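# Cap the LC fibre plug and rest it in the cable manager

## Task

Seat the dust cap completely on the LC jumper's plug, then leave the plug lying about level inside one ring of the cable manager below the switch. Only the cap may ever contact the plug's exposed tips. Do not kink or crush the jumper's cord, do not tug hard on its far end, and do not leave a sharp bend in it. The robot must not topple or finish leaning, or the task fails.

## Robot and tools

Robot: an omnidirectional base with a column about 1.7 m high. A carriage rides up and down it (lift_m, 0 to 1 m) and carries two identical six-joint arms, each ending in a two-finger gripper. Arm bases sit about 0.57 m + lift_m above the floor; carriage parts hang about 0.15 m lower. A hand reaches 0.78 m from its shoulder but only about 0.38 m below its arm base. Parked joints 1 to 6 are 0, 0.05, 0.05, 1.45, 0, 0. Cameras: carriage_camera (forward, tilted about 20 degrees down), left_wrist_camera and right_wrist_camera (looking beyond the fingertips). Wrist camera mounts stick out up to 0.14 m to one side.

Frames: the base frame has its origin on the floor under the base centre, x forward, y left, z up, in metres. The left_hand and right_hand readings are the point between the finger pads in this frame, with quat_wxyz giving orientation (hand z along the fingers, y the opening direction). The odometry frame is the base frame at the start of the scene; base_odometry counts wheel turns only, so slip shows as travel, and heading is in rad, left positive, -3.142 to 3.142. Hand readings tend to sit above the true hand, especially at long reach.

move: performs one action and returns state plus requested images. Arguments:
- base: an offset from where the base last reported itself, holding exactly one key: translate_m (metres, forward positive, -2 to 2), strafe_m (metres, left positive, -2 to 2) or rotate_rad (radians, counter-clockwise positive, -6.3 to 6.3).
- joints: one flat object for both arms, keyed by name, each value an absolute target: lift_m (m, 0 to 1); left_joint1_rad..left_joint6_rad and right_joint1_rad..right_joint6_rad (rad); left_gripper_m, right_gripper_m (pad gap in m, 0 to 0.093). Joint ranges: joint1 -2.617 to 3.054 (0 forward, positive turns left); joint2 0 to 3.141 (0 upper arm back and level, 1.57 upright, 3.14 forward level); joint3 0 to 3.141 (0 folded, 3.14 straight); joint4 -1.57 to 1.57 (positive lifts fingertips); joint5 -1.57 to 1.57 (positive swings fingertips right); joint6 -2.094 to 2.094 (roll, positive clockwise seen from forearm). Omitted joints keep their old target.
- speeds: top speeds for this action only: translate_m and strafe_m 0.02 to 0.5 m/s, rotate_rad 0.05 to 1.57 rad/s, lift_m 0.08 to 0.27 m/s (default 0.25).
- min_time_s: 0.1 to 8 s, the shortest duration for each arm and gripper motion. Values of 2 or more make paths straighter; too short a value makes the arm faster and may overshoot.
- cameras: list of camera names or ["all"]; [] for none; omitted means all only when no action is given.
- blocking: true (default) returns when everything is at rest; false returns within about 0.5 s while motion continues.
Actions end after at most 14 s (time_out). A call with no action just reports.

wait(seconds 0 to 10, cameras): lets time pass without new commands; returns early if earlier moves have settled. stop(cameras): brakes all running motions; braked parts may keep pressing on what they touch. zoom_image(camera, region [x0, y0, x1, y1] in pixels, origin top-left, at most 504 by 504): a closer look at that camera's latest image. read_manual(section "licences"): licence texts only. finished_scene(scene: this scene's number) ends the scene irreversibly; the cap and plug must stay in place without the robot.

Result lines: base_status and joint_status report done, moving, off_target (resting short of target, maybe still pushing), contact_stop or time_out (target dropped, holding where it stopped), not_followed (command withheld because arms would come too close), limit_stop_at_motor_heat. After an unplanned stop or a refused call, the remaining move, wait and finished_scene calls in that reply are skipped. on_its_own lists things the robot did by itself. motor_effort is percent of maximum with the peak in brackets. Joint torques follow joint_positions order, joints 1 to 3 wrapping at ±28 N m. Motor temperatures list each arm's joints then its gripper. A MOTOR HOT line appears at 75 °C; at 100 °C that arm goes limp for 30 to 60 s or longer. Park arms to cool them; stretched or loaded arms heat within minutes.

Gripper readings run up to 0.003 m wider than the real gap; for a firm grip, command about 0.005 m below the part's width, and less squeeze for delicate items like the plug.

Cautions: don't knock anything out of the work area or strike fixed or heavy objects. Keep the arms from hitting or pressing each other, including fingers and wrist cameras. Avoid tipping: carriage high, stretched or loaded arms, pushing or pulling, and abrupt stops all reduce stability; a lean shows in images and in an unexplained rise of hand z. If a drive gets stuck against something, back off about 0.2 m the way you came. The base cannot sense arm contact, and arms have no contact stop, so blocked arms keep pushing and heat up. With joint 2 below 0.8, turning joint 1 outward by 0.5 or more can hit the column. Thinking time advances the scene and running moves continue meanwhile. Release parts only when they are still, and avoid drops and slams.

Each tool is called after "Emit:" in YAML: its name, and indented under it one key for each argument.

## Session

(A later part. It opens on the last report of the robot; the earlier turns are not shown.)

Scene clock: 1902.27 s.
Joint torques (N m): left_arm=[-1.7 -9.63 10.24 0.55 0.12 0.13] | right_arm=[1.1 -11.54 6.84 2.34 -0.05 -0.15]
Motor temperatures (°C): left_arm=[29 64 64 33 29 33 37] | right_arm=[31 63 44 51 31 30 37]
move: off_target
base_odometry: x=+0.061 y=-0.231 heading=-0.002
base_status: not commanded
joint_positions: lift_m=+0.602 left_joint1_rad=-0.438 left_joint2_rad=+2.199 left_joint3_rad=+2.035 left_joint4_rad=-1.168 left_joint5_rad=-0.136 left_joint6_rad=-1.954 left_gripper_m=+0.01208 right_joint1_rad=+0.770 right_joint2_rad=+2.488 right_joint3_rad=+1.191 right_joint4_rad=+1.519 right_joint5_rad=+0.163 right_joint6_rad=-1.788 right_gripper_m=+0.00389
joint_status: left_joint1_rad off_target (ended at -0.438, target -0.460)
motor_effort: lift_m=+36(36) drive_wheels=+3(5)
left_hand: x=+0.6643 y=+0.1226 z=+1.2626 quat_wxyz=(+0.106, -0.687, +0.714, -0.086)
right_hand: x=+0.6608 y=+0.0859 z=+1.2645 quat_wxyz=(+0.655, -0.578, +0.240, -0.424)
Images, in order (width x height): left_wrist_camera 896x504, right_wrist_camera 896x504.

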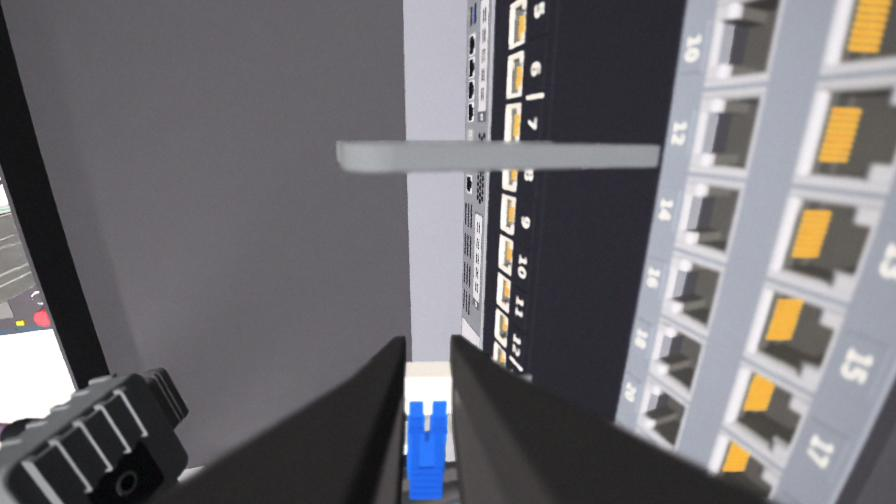

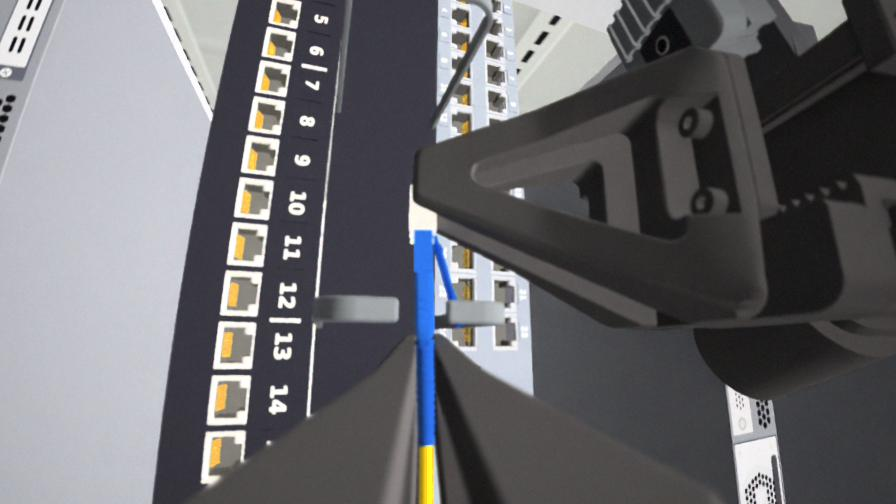

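Emit:
move:
  joints: {"left_joint1_rad": -0.485, "right_joint1_rad": 0.795, "right_joint5_rad": 0.150}
  min_time_s: 1.2
  cameras: ["left_wrist_camera", "right_wrist_camera"]

Emit:
zoom_image:
  camera: "left_wrist_camera"
  region: [390, 370, 480, 450]

Emit:
zoom_image:
  camera: "right_wrist_camera"
  region: [390, 160, 460, 260]

Scene clock: 1910.03 s.
Joint torques (N m): left_arm=[-2.59 -9.63 10.21 0.59 0.36 0.13] | right_arm=[1.83 -11.54 6.86 2.34 -0.23 -0.14]
Motor temperatures (°C): left_arm=[29 64 64 32 29 33 37] | right_arm=[31 64 44 51 31 30 37]
move: off_target
base_odometry: x=+0.061 y=-0.231 heading=-0.002
base_status: not commanded
joint_positions: lift_m=+0.602 left_joint1_rad=-0.453 left_joint2_rad=+2.199 left_joint3_rad=+2.035 left_joint4_rad=-1.173 left_joint5_rad=-0.163 left_joint6_rad=-1.954 left_gripper_m=+0.01208 right_joint1_rad=+0.776 right_joint2_rad=+2.488 right_joint3_rad=+1.191 right_joint4_rad=+1.519 right_joint5_rad=+0.170 right_joint6_rad=-1.788 right_gripper_m=+0.00389
joint_status: left_joint1_rad off_target (ended at -0.452, target -0.485); the others done
motor_effort: lift_m=+36(36) drive_wheels=+1(5)
left_hand: x=+0.6625 y=+0.1209 z=+1.2630 quat_wxyz=(+0.117, -0.682, +0.717, -0.079)
right_hand: x=+0.6591 y=+0.0876 z=+1.2645 quat_wxyz=(+0.655, -0.577, +0.241, -0.424)
Images, in order (width x height): left_wrist_camera 896x504, right_wrist_camera 896x504.

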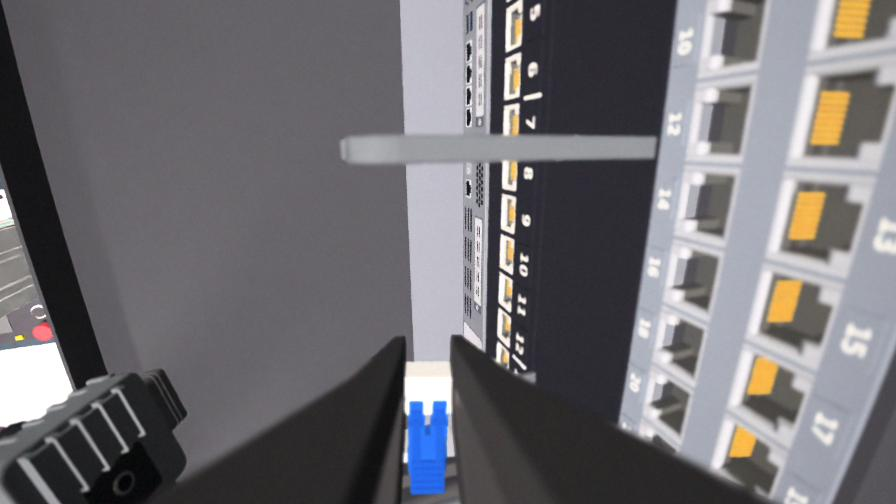

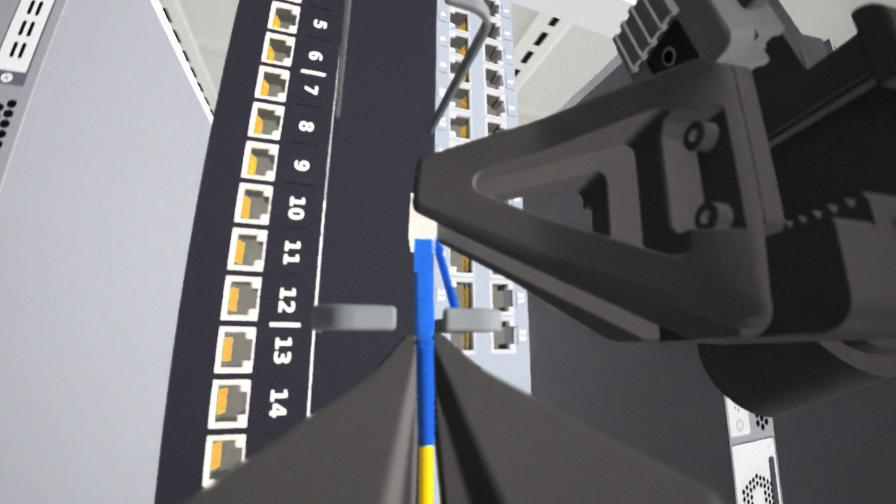

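Scaled by 5.600 from the camera's image (finer frame: 1280x720).

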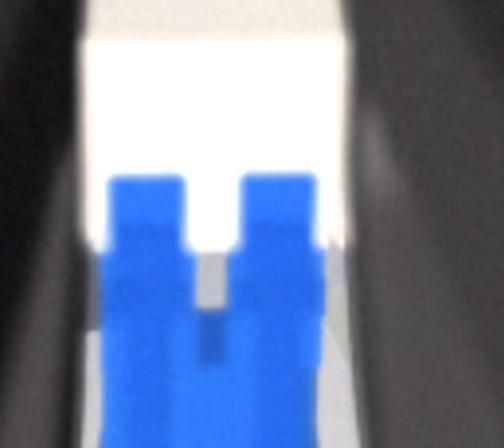

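Scaled by 5.040 from the camera's image (finer frame: 1280x720).

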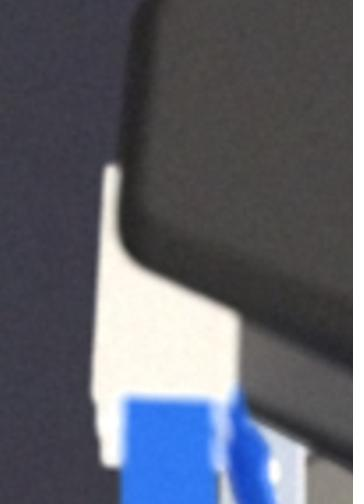

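Emit:
move:
  joints: {"left_joint1_rad": -0.505, "right_joint1_rad": 0.805}
  min_time_s: 1.0
  cameras: ["left_wrist_camera", "right_wrist_camera"]

Emit:
zoom_image:
  camera: "left_wrist_camera"
  region: [390, 370, 480, 450]

Emit:
zoom_image:
  camera: "right_wrist_camera"
  region: [390, 180, 470, 300]

Scene clock: 1924.13 s.
Joint torques (N m): left_arm=[-3.37 -9.59 10.22 0.62 0.57 0.13] | right_arm=[2.33 -11.54 6.84 2.31 -0.35 -0.15]
Motor temperatures (°C): left_arm=[30 64 64 33 29 33 37] | right_arm=[31 64 44 50 31 30 37]
move: off_target
base_odometry: x=+0.061 y=-0.231 heading=-0.002
base_status: not commanded
joint_positions: lift_m=+0.602 left_joint1_rad=-0.463 left_joint2_rad=+2.199 left_joint3_rad=+2.035 left_joint4_rad=-1.176 left_joint5_rad=-0.188 left_joint6_rad=-1.954 left_gripper_m=+0.01208 right_joint1_rad=+0.782 right_joint2_rad=+2.488 right_joint3_rad=+1.191 right_joint4_rad=+1.521 right_joint5_rad=+0.182 right_joint6_rad=-1.788 right_gripper_m=+0.00389
joint_status: left_joint1_rad off_target (ended at -0.463, target -0.505); right_joint1_rad off_target (ended at +0.782, target +0.805)
motor_effort: lift_m=+36(36) drive_wheels=+1(4)
left_hand: x=+0.6616 y=+0.1207 z=+1.2635 quat_wxyz=(+0.128, -0.679, +0.719, -0.074)
right_hand: x=+0.6581 y=+0.0882 z=+1.2650 quat_wxyz=(+0.655, -0.576, +0.243, -0.425)
Images, in order (width x height): left_wrist_camera 896x504, right_wrist_camera 896x504.

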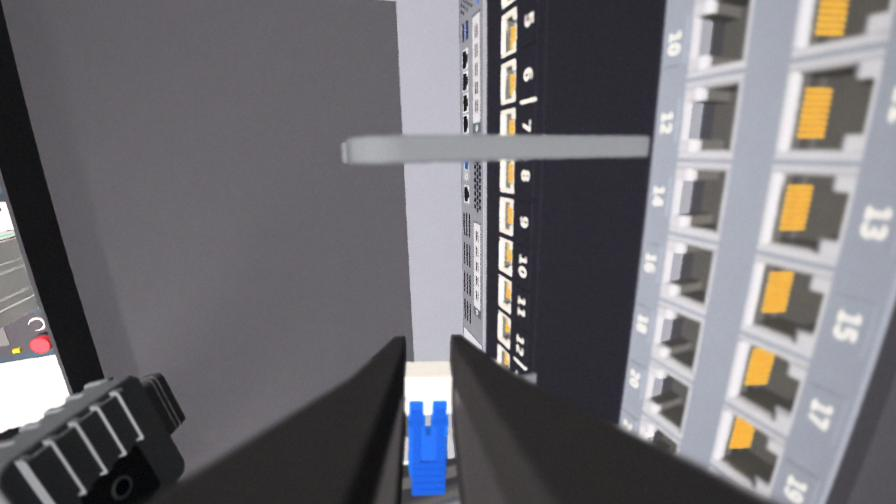

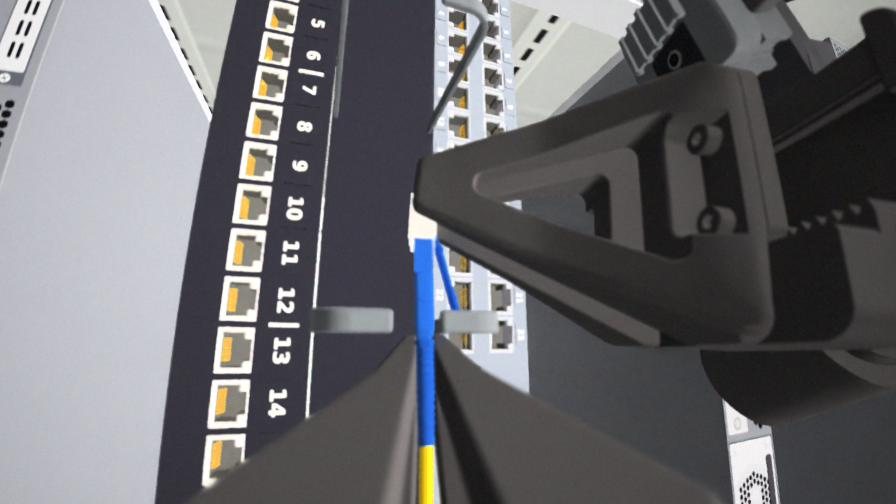

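Scaled by 5.600 from the camera's image (finer frame: 1280x720).

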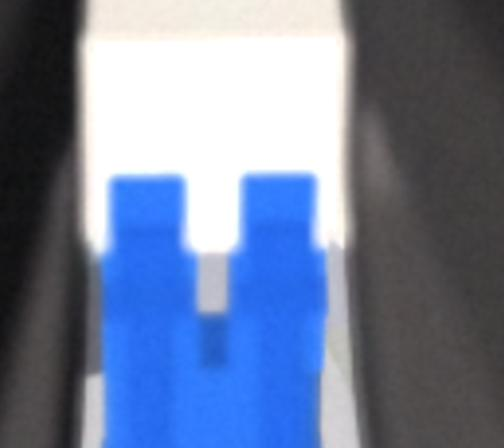

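Scaled by 4.200 from the camera's image (finer frame: 1280x720).

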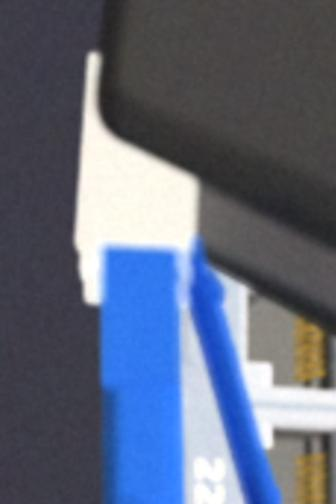

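Emit:
move:
  joints: {"left_joint5_rad": 0.0, "right_joint5_rad": 0.05, "left_joint1_rad": -0.520, "right_joint1_rad": 0.82}
  min_time_s: 1.2
  cameras: ["left_wrist_camera", "right_wrist_camera"]

Emit:
zoom_image:
  camera: "left_wrist_camera"
  region: [390, 370, 480, 450]

Emit:
zoom_image:
  camera: "right_wrist_camera"
  region: [390, 180, 470, 300]

Scene clock: 1933.10 s.
Joint torques (N m): left_arm=[-4.56 -9.54 10.19 0.79 1.6 0.13] | right_arm=[3.71 -11.89 6.82 2.23 -1.13 -0.14]
Motor temperatures (°C): left_arm=[30 64 65 33 29 33 37] | right_arm=[31 64 45 50 31 30 37]
move: off_target
base_odometry: x=+0.061 y=-0.231 heading=-0.002
base_status: not commanded
joint_positions: lift_m=+0.602 left_joint1_rad=-0.463 left_joint2_rad=+2.199 left_joint3_rad=+2.035 left_joint4_rad=-1.196 left_joint5_rad=-0.185 left_joint6_rad=-1.954 left_gripper_m=+0.01208 right_joint1_rad=+0.783 right_joint2_rad=+2.492 right_joint3_rad=+1.191 right_joint4_rad=+1.527 right_joint5_rad=+0.155 right_joint6_rad=-1.788 right_gripper_m=+0.00389
joint_status: left_joint1_rad off_target (ended at -0.463, target -0.520); left_joint5_rad off_target (ended at -0.185, target +0.000); right_joint1_rad off_target (ended at +0.783, target +0.820); right_joint5_rad off_target (ended at +0.155, target +0.050)
motor_effort: lift_m=+36(36) drive_wheels=+2(5)
left_hand: x=+0.6570 y=+0.1223 z=+1.2624 quat_wxyz=(+0.123, -0.679, +0.721, -0.065)
right_hand: x=+0.6547 y=+0.0922 z=+1.2644 quat_wxyz=(+0.660, -0.579, +0.233, -0.418)
Images, in order (width x height): left_wrist_camera 896x504, right_wrist_camera 896x504.

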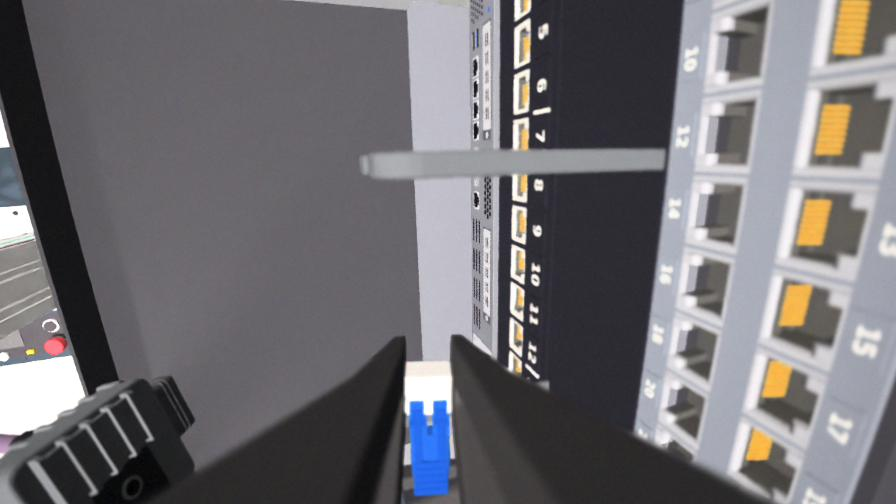

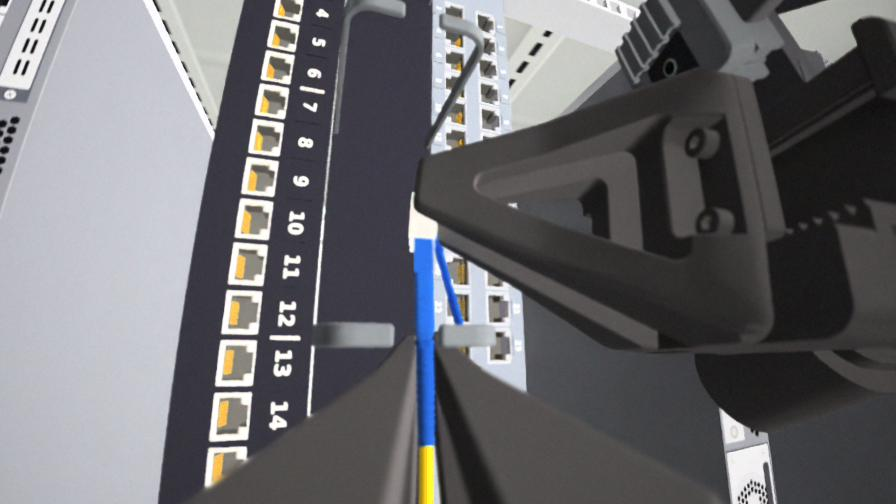

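Scaled by 5.600 from the camera's image (finer frame: 1280x720).

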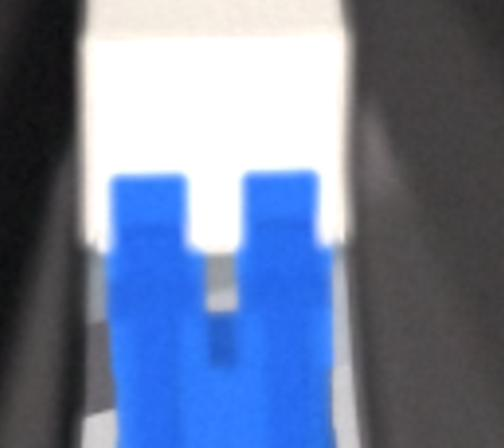

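Scaled by 4.200 from the camera's image (finer frame: 1280x720).

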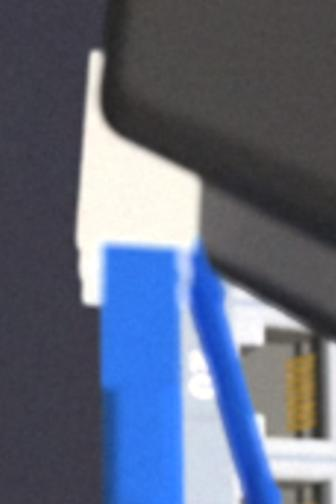

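Emit:
move:
  joints: {"left_joint5_rad": -0.175, "right_joint5_rad": 0.160, "left_joint1_rad": -0.463, "right_joint1_rad": 0.783}
  min_time_s: 0.8

Emit:
move:
  joints: {"left_gripper_m": 0.026}
  min_time_s: 2.5
  cameras: ["left_wrist_camera", "right_wrist_camera"]

Emit:
zoom_image:
  camera: "left_wrist_camera"
  region: [380, 340, 500, 460]

Scene clock: 1948.87 s.
Joint torques (N m): left_arm=[-0.12 -9.57 10.22 0.78 0.1 0.13] | right_arm=[-0.01 -11.9 6.83 2.24 -0.06 -0.14]
Motor temperatures (°C): left_arm=[31 64 65 33 32 33 37] | right_arm=[32 62 45 51 32 30 37]
move: done
base_odometry: x=+0.061 y=-0.231 heading=-0.002
base_status: not commanded
joint_positions: lift_m=+0.602 left_joint1_rad=-0.461 left_joint2_rad=+2.199 left_joint3_rad=+2.035 left_joint4_rad=-1.194 left_joint5_rad=-0.197 left_joint6_rad=-1.954 left_gripper_m=+0.01208 right_joint1_rad=+0.783 right_joint2_rad=+2.492 right_joint3_rad=+1.191 right_joint4_rad=+1.527 right_joint5_rad=+0.164 right_joint6_rad=-1.788 right_gripper_m=+0.00389
joint_status: all done
motor_effort: lift_m=+36(36) drive_wheels=-1(6)
left_hand: x=+0.6589 y=+0.1249 z=+1.2629 quat_wxyz=(+0.129, -0.680, +0.719, -0.064)
right_hand: x=+0.6556 y=+0.0910 z=+1.2642 quat_wxyz=(+0.659, -0.578, +0.236, -0.421)
pictures: none

Scene clock: 1951.67 s.
Joint torques (N m): left_arm=[-0.13 -9.58 10.18 0.74 0.01 0.13] | right_arm=[0.01 -11.93 6.58 2.32 -0.06 -0.14]
Motor temperatures (°C): left_arm=[31 64 65 33 31 33 36] | right_arm=[32 62 45 51 32 30 37]
move: done
base_odometry: x=+0.061 y=-0.231 heading=-0.002
base_status: not commanded
joint_positions: lift_m=+0.602 left_joint1_rad=-0.461 left_joint2_rad=+2.199 left_joint3_rad=+2.035 left_joint4_rad=-1.189 left_joint5_rad=-0.187 left_joint6_rad=-1.954 left_gripper_m=+0.02589 right_joint1_rad=+0.783 right_joint2_rad=+2.492 right_joint3_rad=+1.194 right_joint4_rad=+1.520 right_joint5_rad=+0.165 right_joint6_rad=-1.788 right_gripper_m=+0.00389
joint_status: all done
motor_effort: lift_m=+36(36) drive_wheels=+3(4)
left_hand: x=+0.6591 y=+0.1227 z=+1.2628 quat_wxyz=(+0.125, -0.680, +0.720, -0.068)
right_hand: x=+0.6563 y=+0.0915 z=+1.2638 quat_wxyz=(+0.658, -0.579, +0.237, -0.420)
Images, in order (width x height): left_wrist_camera 896x504, right_wrist_camera 896x504.

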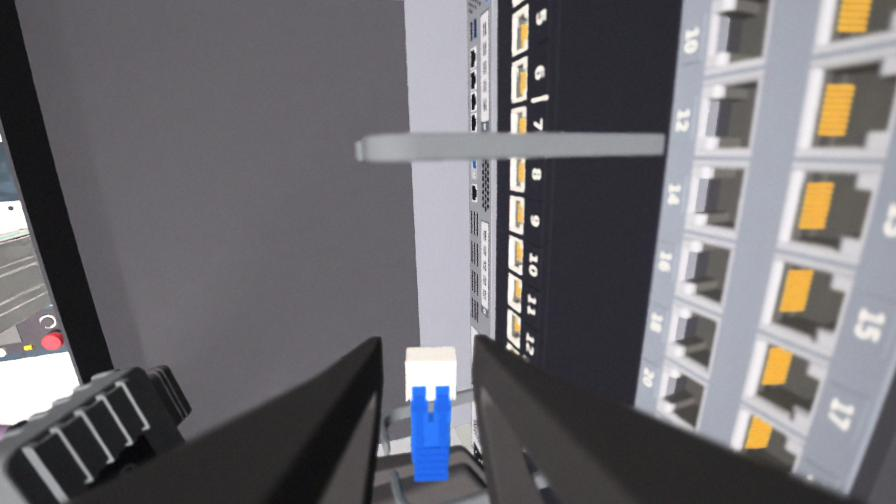

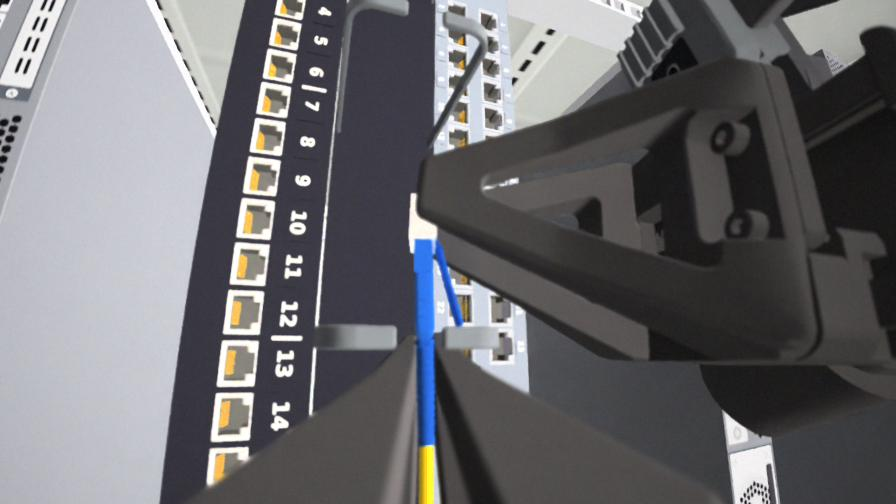

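Scaled by 4.200 from the camera's image (finer frame: 1280x720).

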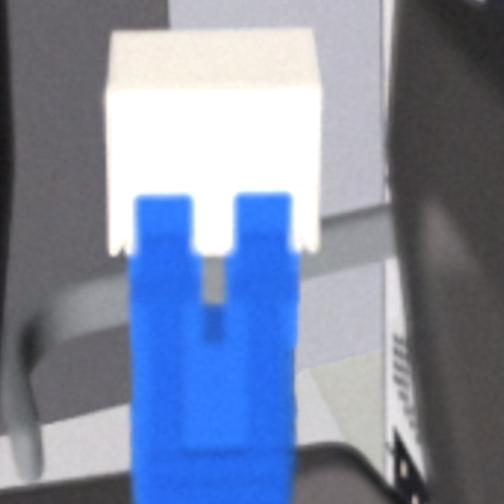

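Emit:
move:
  joints: {"left_joint2_rad": 2.160, "left_joint3_rad": 2.192, "left_joint4_rad": -1.345, "left_joint1_rad": -0.463, "left_joint5_rad": -0.180}
  min_time_s: 2
  cameras: ["left_wrist_camera", "right_wrist_camera"]

Scene clock: 1963.87 s.
Joint torques (N m): left_arm=[-0.16 -13.83 9.95 0.41 -0.05 0.13] | right_arm=[-0.03 -11.92 6.57 2.33 -0.06 -0.14]
Motor temperatures (°C): left_arm=[30 64 65 33 30 33 36] | right_arm=[31 61 44 50 32 30 37]
move: done
base_odometry: x=+0.061 y=-0.231 heading=-0.002
base_status: not commanded
joint_positions: lift_m=+0.602 left_joint1_rad=-0.461 left_joint2_rad=+2.199 left_joint3_rad=+2.158 left_joint4_rad=-1.333 left_joint5_rad=-0.187 left_joint6_rad=-1.954 left_gripper_m=+0.02589 right_joint1_rad=+0.783 right_joint2_rad=+2.492 right_joint3_rad=+1.194 right_joint4_rad=+1.520 right_joint5_rad=+0.165 right_joint6_rad=-1.788 right_gripper_m=+0.00389
joint_status: all done
motor_effort: lift_m=+36(36) drive_wheels=+2(6)
left_hand: x=+0.6509 y=+0.1267 z=+1.2925 quat_wxyz=(+0.121, -0.680, +0.721, -0.058)
right_hand: x=+0.6563 y=+0.0915 z=+1.2638 quat_wxyz=(+0.658, -0.579, +0.237, -0.420)
Images, in order (width x height): left_wrist_camera 896x504, right_wrist_camera 896x504.

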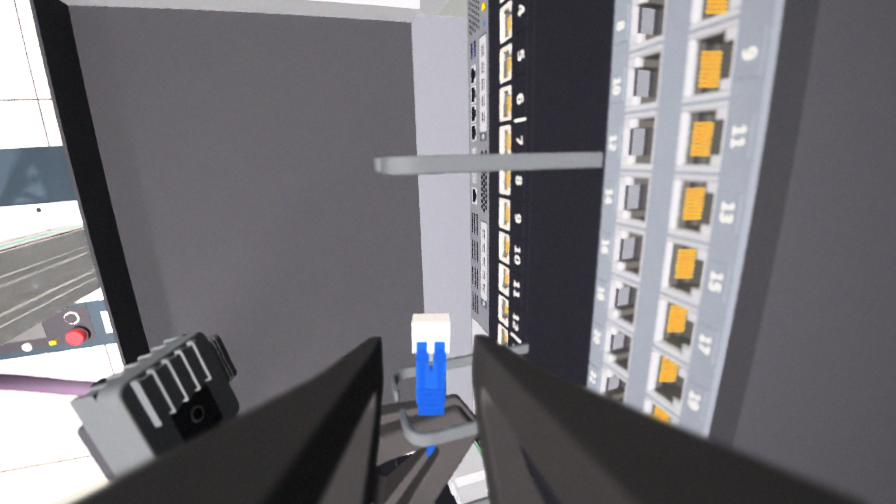

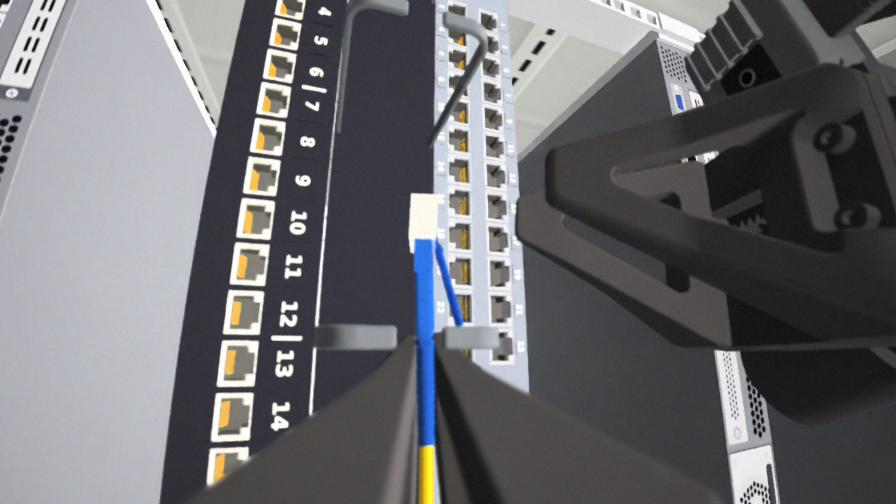

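Emit:
move:
  joints: {"left_joint1_rad": -0.2, "left_joint2_rad": 1.5, "left_joint3_rad": 1.35, "left_joint4_rad": -1.25, "left_joint5_rad": -0.1, "left_joint6_rad": -1.5}
  min_time_s: 2

Emit:
move:
  joints: {"left_joint1_rad": -0.108, "left_joint2_rad": 1.215, "left_joint3_rad": 1.015, "left_joint4_rad": -1.21, "left_joint5_rad": -0.086, "left_joint6_rad": -1.0, "right_joint1_rad": 0.771, "right_joint2_rad": 2.308, "right_joint3_rad": 1.121, "right_joint4_rad": 1.1955, "right_joint5_rad": 0.233, "right_joint6_rad": -1.561}
  min_time_s: 2.5
  cameras: ["right_wrist_camera", "carriage_camera"]

Scene clock: 1993.60 s.
Joint torques (N m): left_arm=[0.7 -7.28 5.76 0.64 0.04 0.14] | right_arm=[-0.02 -11.92 6.58 2.35 -0.08 -0.14]
Motor temperatures (°C): left_arm=[30 70 65 32 30 33 35] | right_arm=[31 61 43 49 32 30 37]
move: done
base_odometry: x=+0.061 y=-0.231 heading=-0.002
base_status: not commanded
joint_positions: lift_m=+0.602 left_joint1_rad=-0.208 left_joint2_rad=+1.525 left_joint3_rad=+1.364 left_joint4_rad=-1.265 left_joint5_rad=-0.112 left_joint6_rad=-1.512 left_gripper_m=+0.02589 right_joint1_rad=+0.783 right_joint2_rad=+2.492 right_joint3_rad=+1.194 right_joint4_rad=+1.518 right_joint5_rad=+0.166 right_joint6_rad=-1.788 right_gripper_m=+0.00389
joint_status: all done
motor_effort: lift_m=+36(36) drive_wheels=+0(5)
left_hand: x=+0.5079 y=+0.2650 z=+1.3090 quat_wxyz=(+0.090, -0.608, +0.789, -0.019)
right_hand: x=+0.6565 y=+0.0915 z=+1.2632 quat_wxyz=(+0.657, -0.580, +0.237, -0.420)
pictures: none

Scene clock: 1996.40 s.
Joint torques (N m): left_arm=[0.73 -4.23 5.79 0.68 0.07 0.13] | right_arm=[-0.55 -15.87 4.29 2.51 0.11 0.08]
Motor temperatures (°C): left_arm=[30 69 64 32 30 33 35] | right_arm=[31 62 43 50 32 30 37]
move: done
base_odometry: x=+0.061 y=-0.231 heading=-0.002
base_status: not commanded
joint_positions: lift_m=+0.602 left_joint1_rad=-0.116 left_joint2_rad=+1.231 left_joint3_rad=+1.030 left_joint4_rad=-1.225 left_joint5_rad=-0.098 left_joint6_rad=-1.012 left_gripper_m=+0.02589 right_joint1_rad=+0.776 right_joint2_rad=+2.341 right_joint3_rad=+1.133 right_joint4_rad=+1.208 right_joint5_rad=+0.223 right_joint6_rad=-1.572 right_gripper_m=+0.00389
joint_status: all done
motor_effort: lift_m=+36(36) drive_wheels=+0(6)
left_hand: x=+0.4353 y=+0.2984 z=+1.2835 quat_wxyz=(+0.087, -0.435, +0.896, +0.003)
right_hand: x=+0.6635 y=+0.0794 z=+1.2515 quat_wxyz=(+0.618, -0.618, +0.344, -0.345)
pictures: carriage_camera, right_wrist_camera
Images, in order (width x height): carriage_camera 896x504, right_wrist_camera 896x504.

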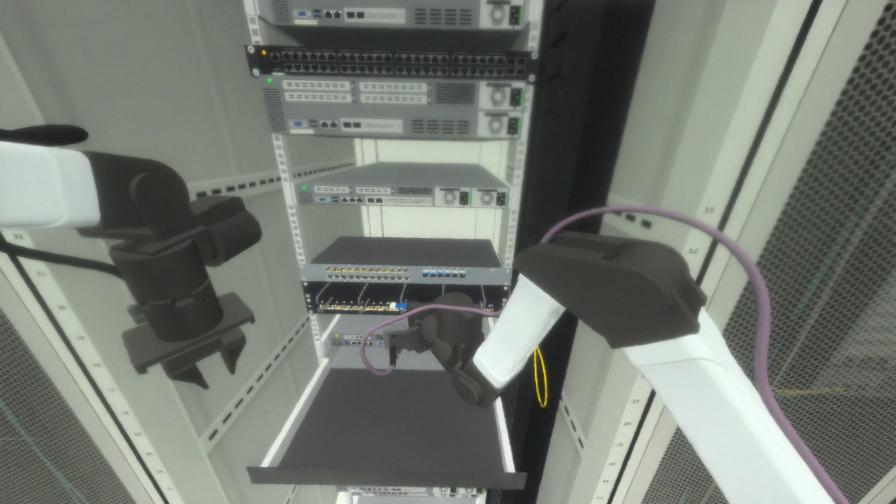

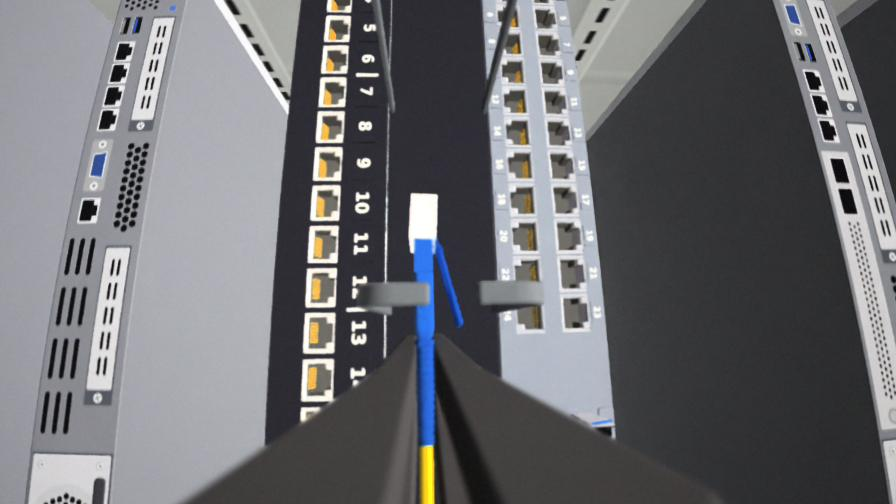

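Emit:
move:
  joints: {"lift_m": 0.5917}
  speeds: {"lift_m": 0.08}
  cameras: ["right_wrist_camera"]

Emit:
move:
  joints: {"right_gripper_m": 0.024}
  min_time_s: 2.5
  cameras: ["right_wrist_camera"]

Scene clock: 2004.07 s.
Joint torques (N m): left_arm=[0.73 -3.93 6.16 0.63 0.05 0.12] | right_arm=[-0.59 -14.9 4.66 2.64 0.1 0.08]
Motor temperatures (°C): left_arm=[30 67 64 32 30 33 35] | right_arm=[31 64 43 50 32 30 37]
move: done
base_odometry: x=+0.061 y=-0.231 heading=-0.002
base_status: not commanded
joint_positions: lift_m=+0.592 left_joint1_rad=-0.116 left_joint2_rad=+1.228 left_joint3_rad=+1.025 left_joint4_rad=-1.221 left_joint5_rad=-0.097 left_joint6_rad=-1.011 left_gripper_m=+0.02589 right_joint1_rad=+0.776 right_joint2_rad=+2.331 right_joint3_rad=+1.129 right_joint4_rad=+1.199 right_joint5_rad=+0.224 right_joint6_rad=-1.571 right_gripper_m=+0.00389
joint_status: all done
motor_effort: lift_m=+34(36) drive_wheels=+2(3)
left_hand: x=+0.4353 y=+0.2982 z=+1.2728 quat_wxyz=(+0.088, -0.434, +0.897, +0.002)
right_hand: x=+0.6632 y=+0.0788 z=+1.2427 quat_wxyz=(+0.616, -0.619, +0.345, -0.344)
Images, in order (width x height): right_wrist_camera 896x504.

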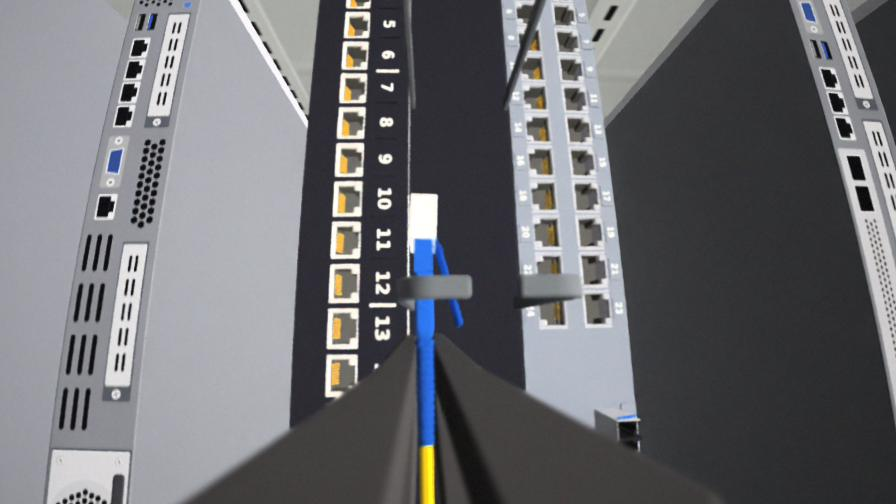

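Scene clock: 2006.87 s.
Joint torques (N m): left_arm=[0.73 -3.93 6.19 0.64 0.06 0.12] | right_arm=[-0.57 -14.97 4.67 2.62 0.1 0.07]
Motor temperatures (°C): left_arm=[30 67 63 32 30 33 35] | right_arm=[31 65 43 50 32 30 36]
move: done
base_odometry: x=+0.061 y=-0.231 heading=-0.002
base_status: not commanded
joint_positions: lift_m=+0.592 left_joint1_rad=-0.116 left_joint2_rad=+1.228 left_joint3_rad=+1.025 left_joint4_rad=-1.221 left_joint5_rad=-0.097 left_joint6_rad=-1.011 left_gripper_m=+0.02589 right_joint1_rad=+0.776 right_joint2_rad=+2.331 right_joint3_rad=+1.129 right_joint4_rad=+1.199 right_joint5_rad=+0.224 right_joint6_rad=-1.571 right_gripper_m=+0.02389
joint_status: all done
motor_effort: lift_m=+34(34) drive_wheels=+2(6)
left_hand: x=+0.4353 y=+0.2982 z=+1.2728 quat_wxyz=(+0.088, -0.434, +0.897, +0.002)
right_hand: x=+0.6632 y=+0.0788 z=+1.2427 quat_wxyz=(+0.616, -0.619, +0.345, -0.344)
Images, in order (width x height): right_wrist_camera 896x504.

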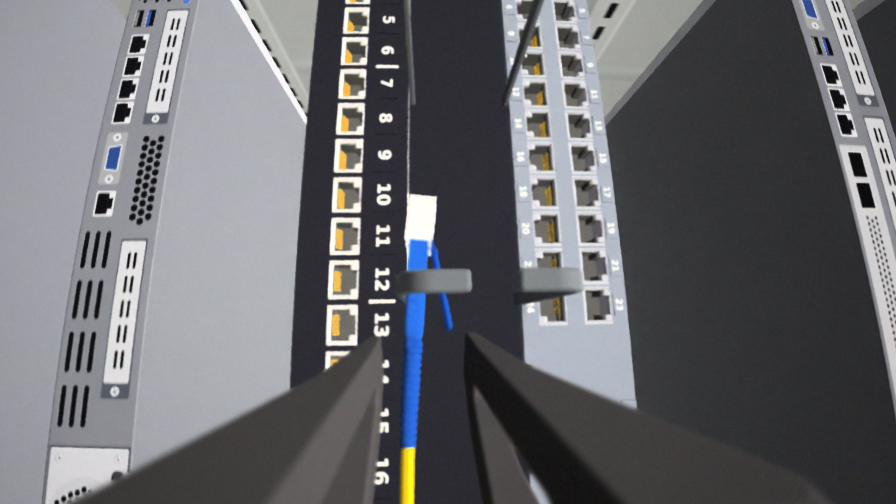

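Emit:
move:
  base: {"translate_m": -0.12}
  speeds: {"translate_m": 0.07}
  cameras: ["right_wrist_camera", "carriage_camera"]

Emit:
zoom_image:
  camera: "right_wrist_camera"
  region: [350, 180, 510, 380]

Emit:
zoom_image:
  camera: "carriage_camera"
  region: [310, 230, 560, 400]

Scene clock: 2013.27 s.
Joint torques (N m): left_arm=[0.72 -3.92 6.23 0.61 0.05 0.12] | right_arm=[-0.35 -14.89 4.68 2.61 0.1 0.08]
Motor temperatures (°C): left_arm=[30 65 62 32 30 33 35] | right_arm=[31 67 43 51 31 30 36]
move: done
base_odometry: x=-0.059 y=-0.231 heading=-0.002
base_status: done
joint_positions: lift_m=+0.592 left_joint1_rad=-0.116 left_joint2_rad=+1.228 left_joint3_rad=+1.025 left_joint4_rad=-1.218 left_joint5_rad=-0.096 left_joint6_rad=-1.011 left_gripper_m=+0.02589 right_joint1_rad=+0.774 right_joint2_rad=+2.331 right_joint3_rad=+1.129 right_joint4_rad=+1.199 right_joint5_rad=+0.225 right_joint6_rad=-1.571 right_gripper_m=+0.02389
joint_status: not commanded
motor_effort: lift_m=+34(34) drive_wheels=-1(11)
left_hand: x=+0.4359 y=+0.2981 z=+1.2729 quat_wxyz=(+0.089, -0.434, +0.897, +0.001)
right_hand: x=+0.6643 y=+0.0775 z=+1.2428 quat_wxyz=(+0.616, -0.618, +0.346, -0.345)
pictures: carriage_camera, right_wrist_camera
Images, in order (width x height): carriage_camera 896x504, right_wrist_camera 896x504.

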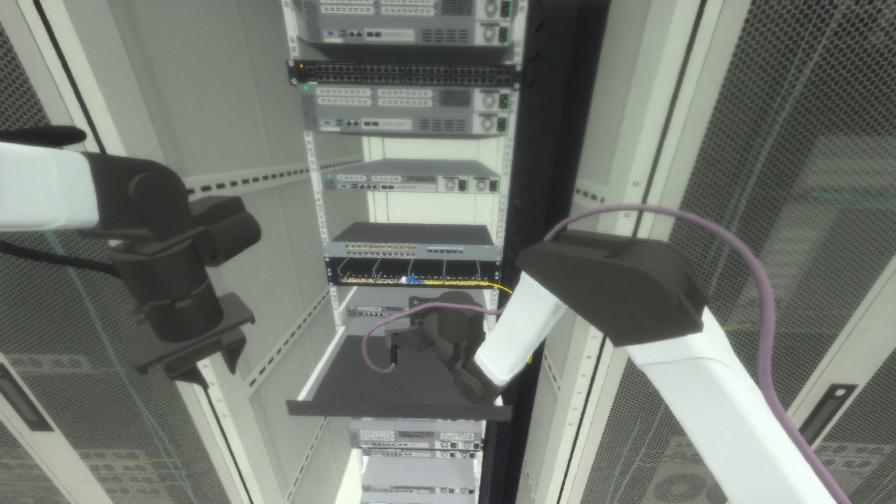

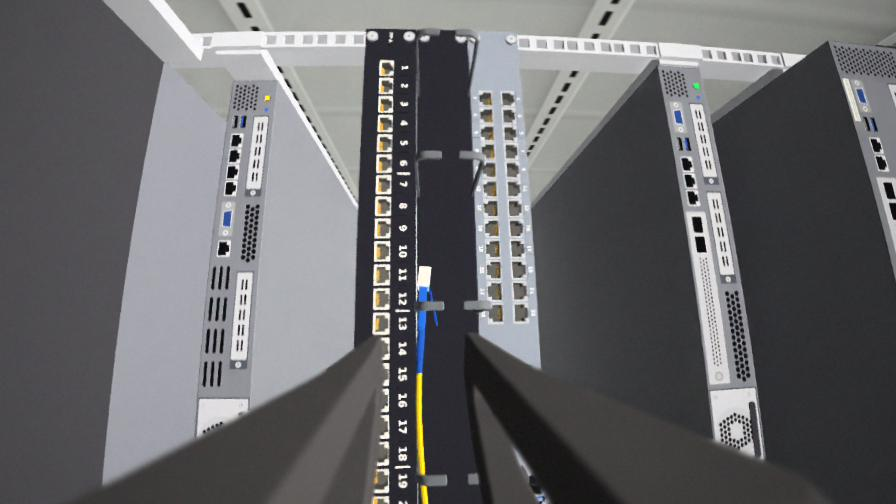

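Scaled by 2.520 from the camera's image (finer frame: 1280x720).

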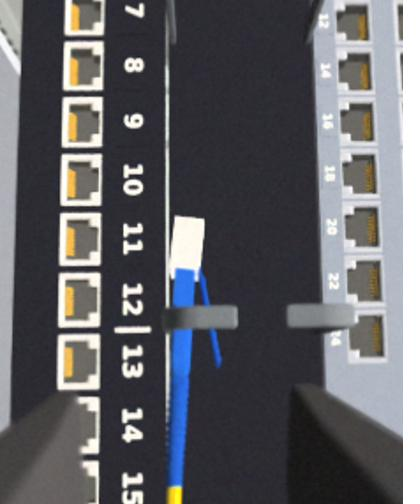

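Scaled by 2.016 from the camera's image (finer frame: 1280x720).

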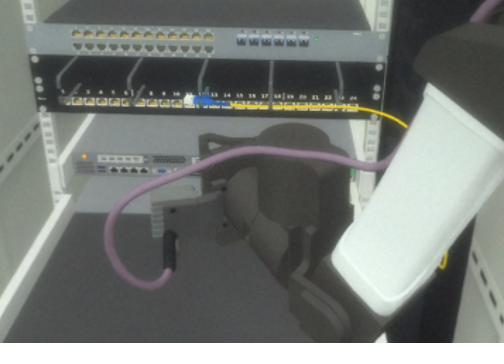

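Emit:
finished_scene:
  scene: 2

The scene is finished: the task was done.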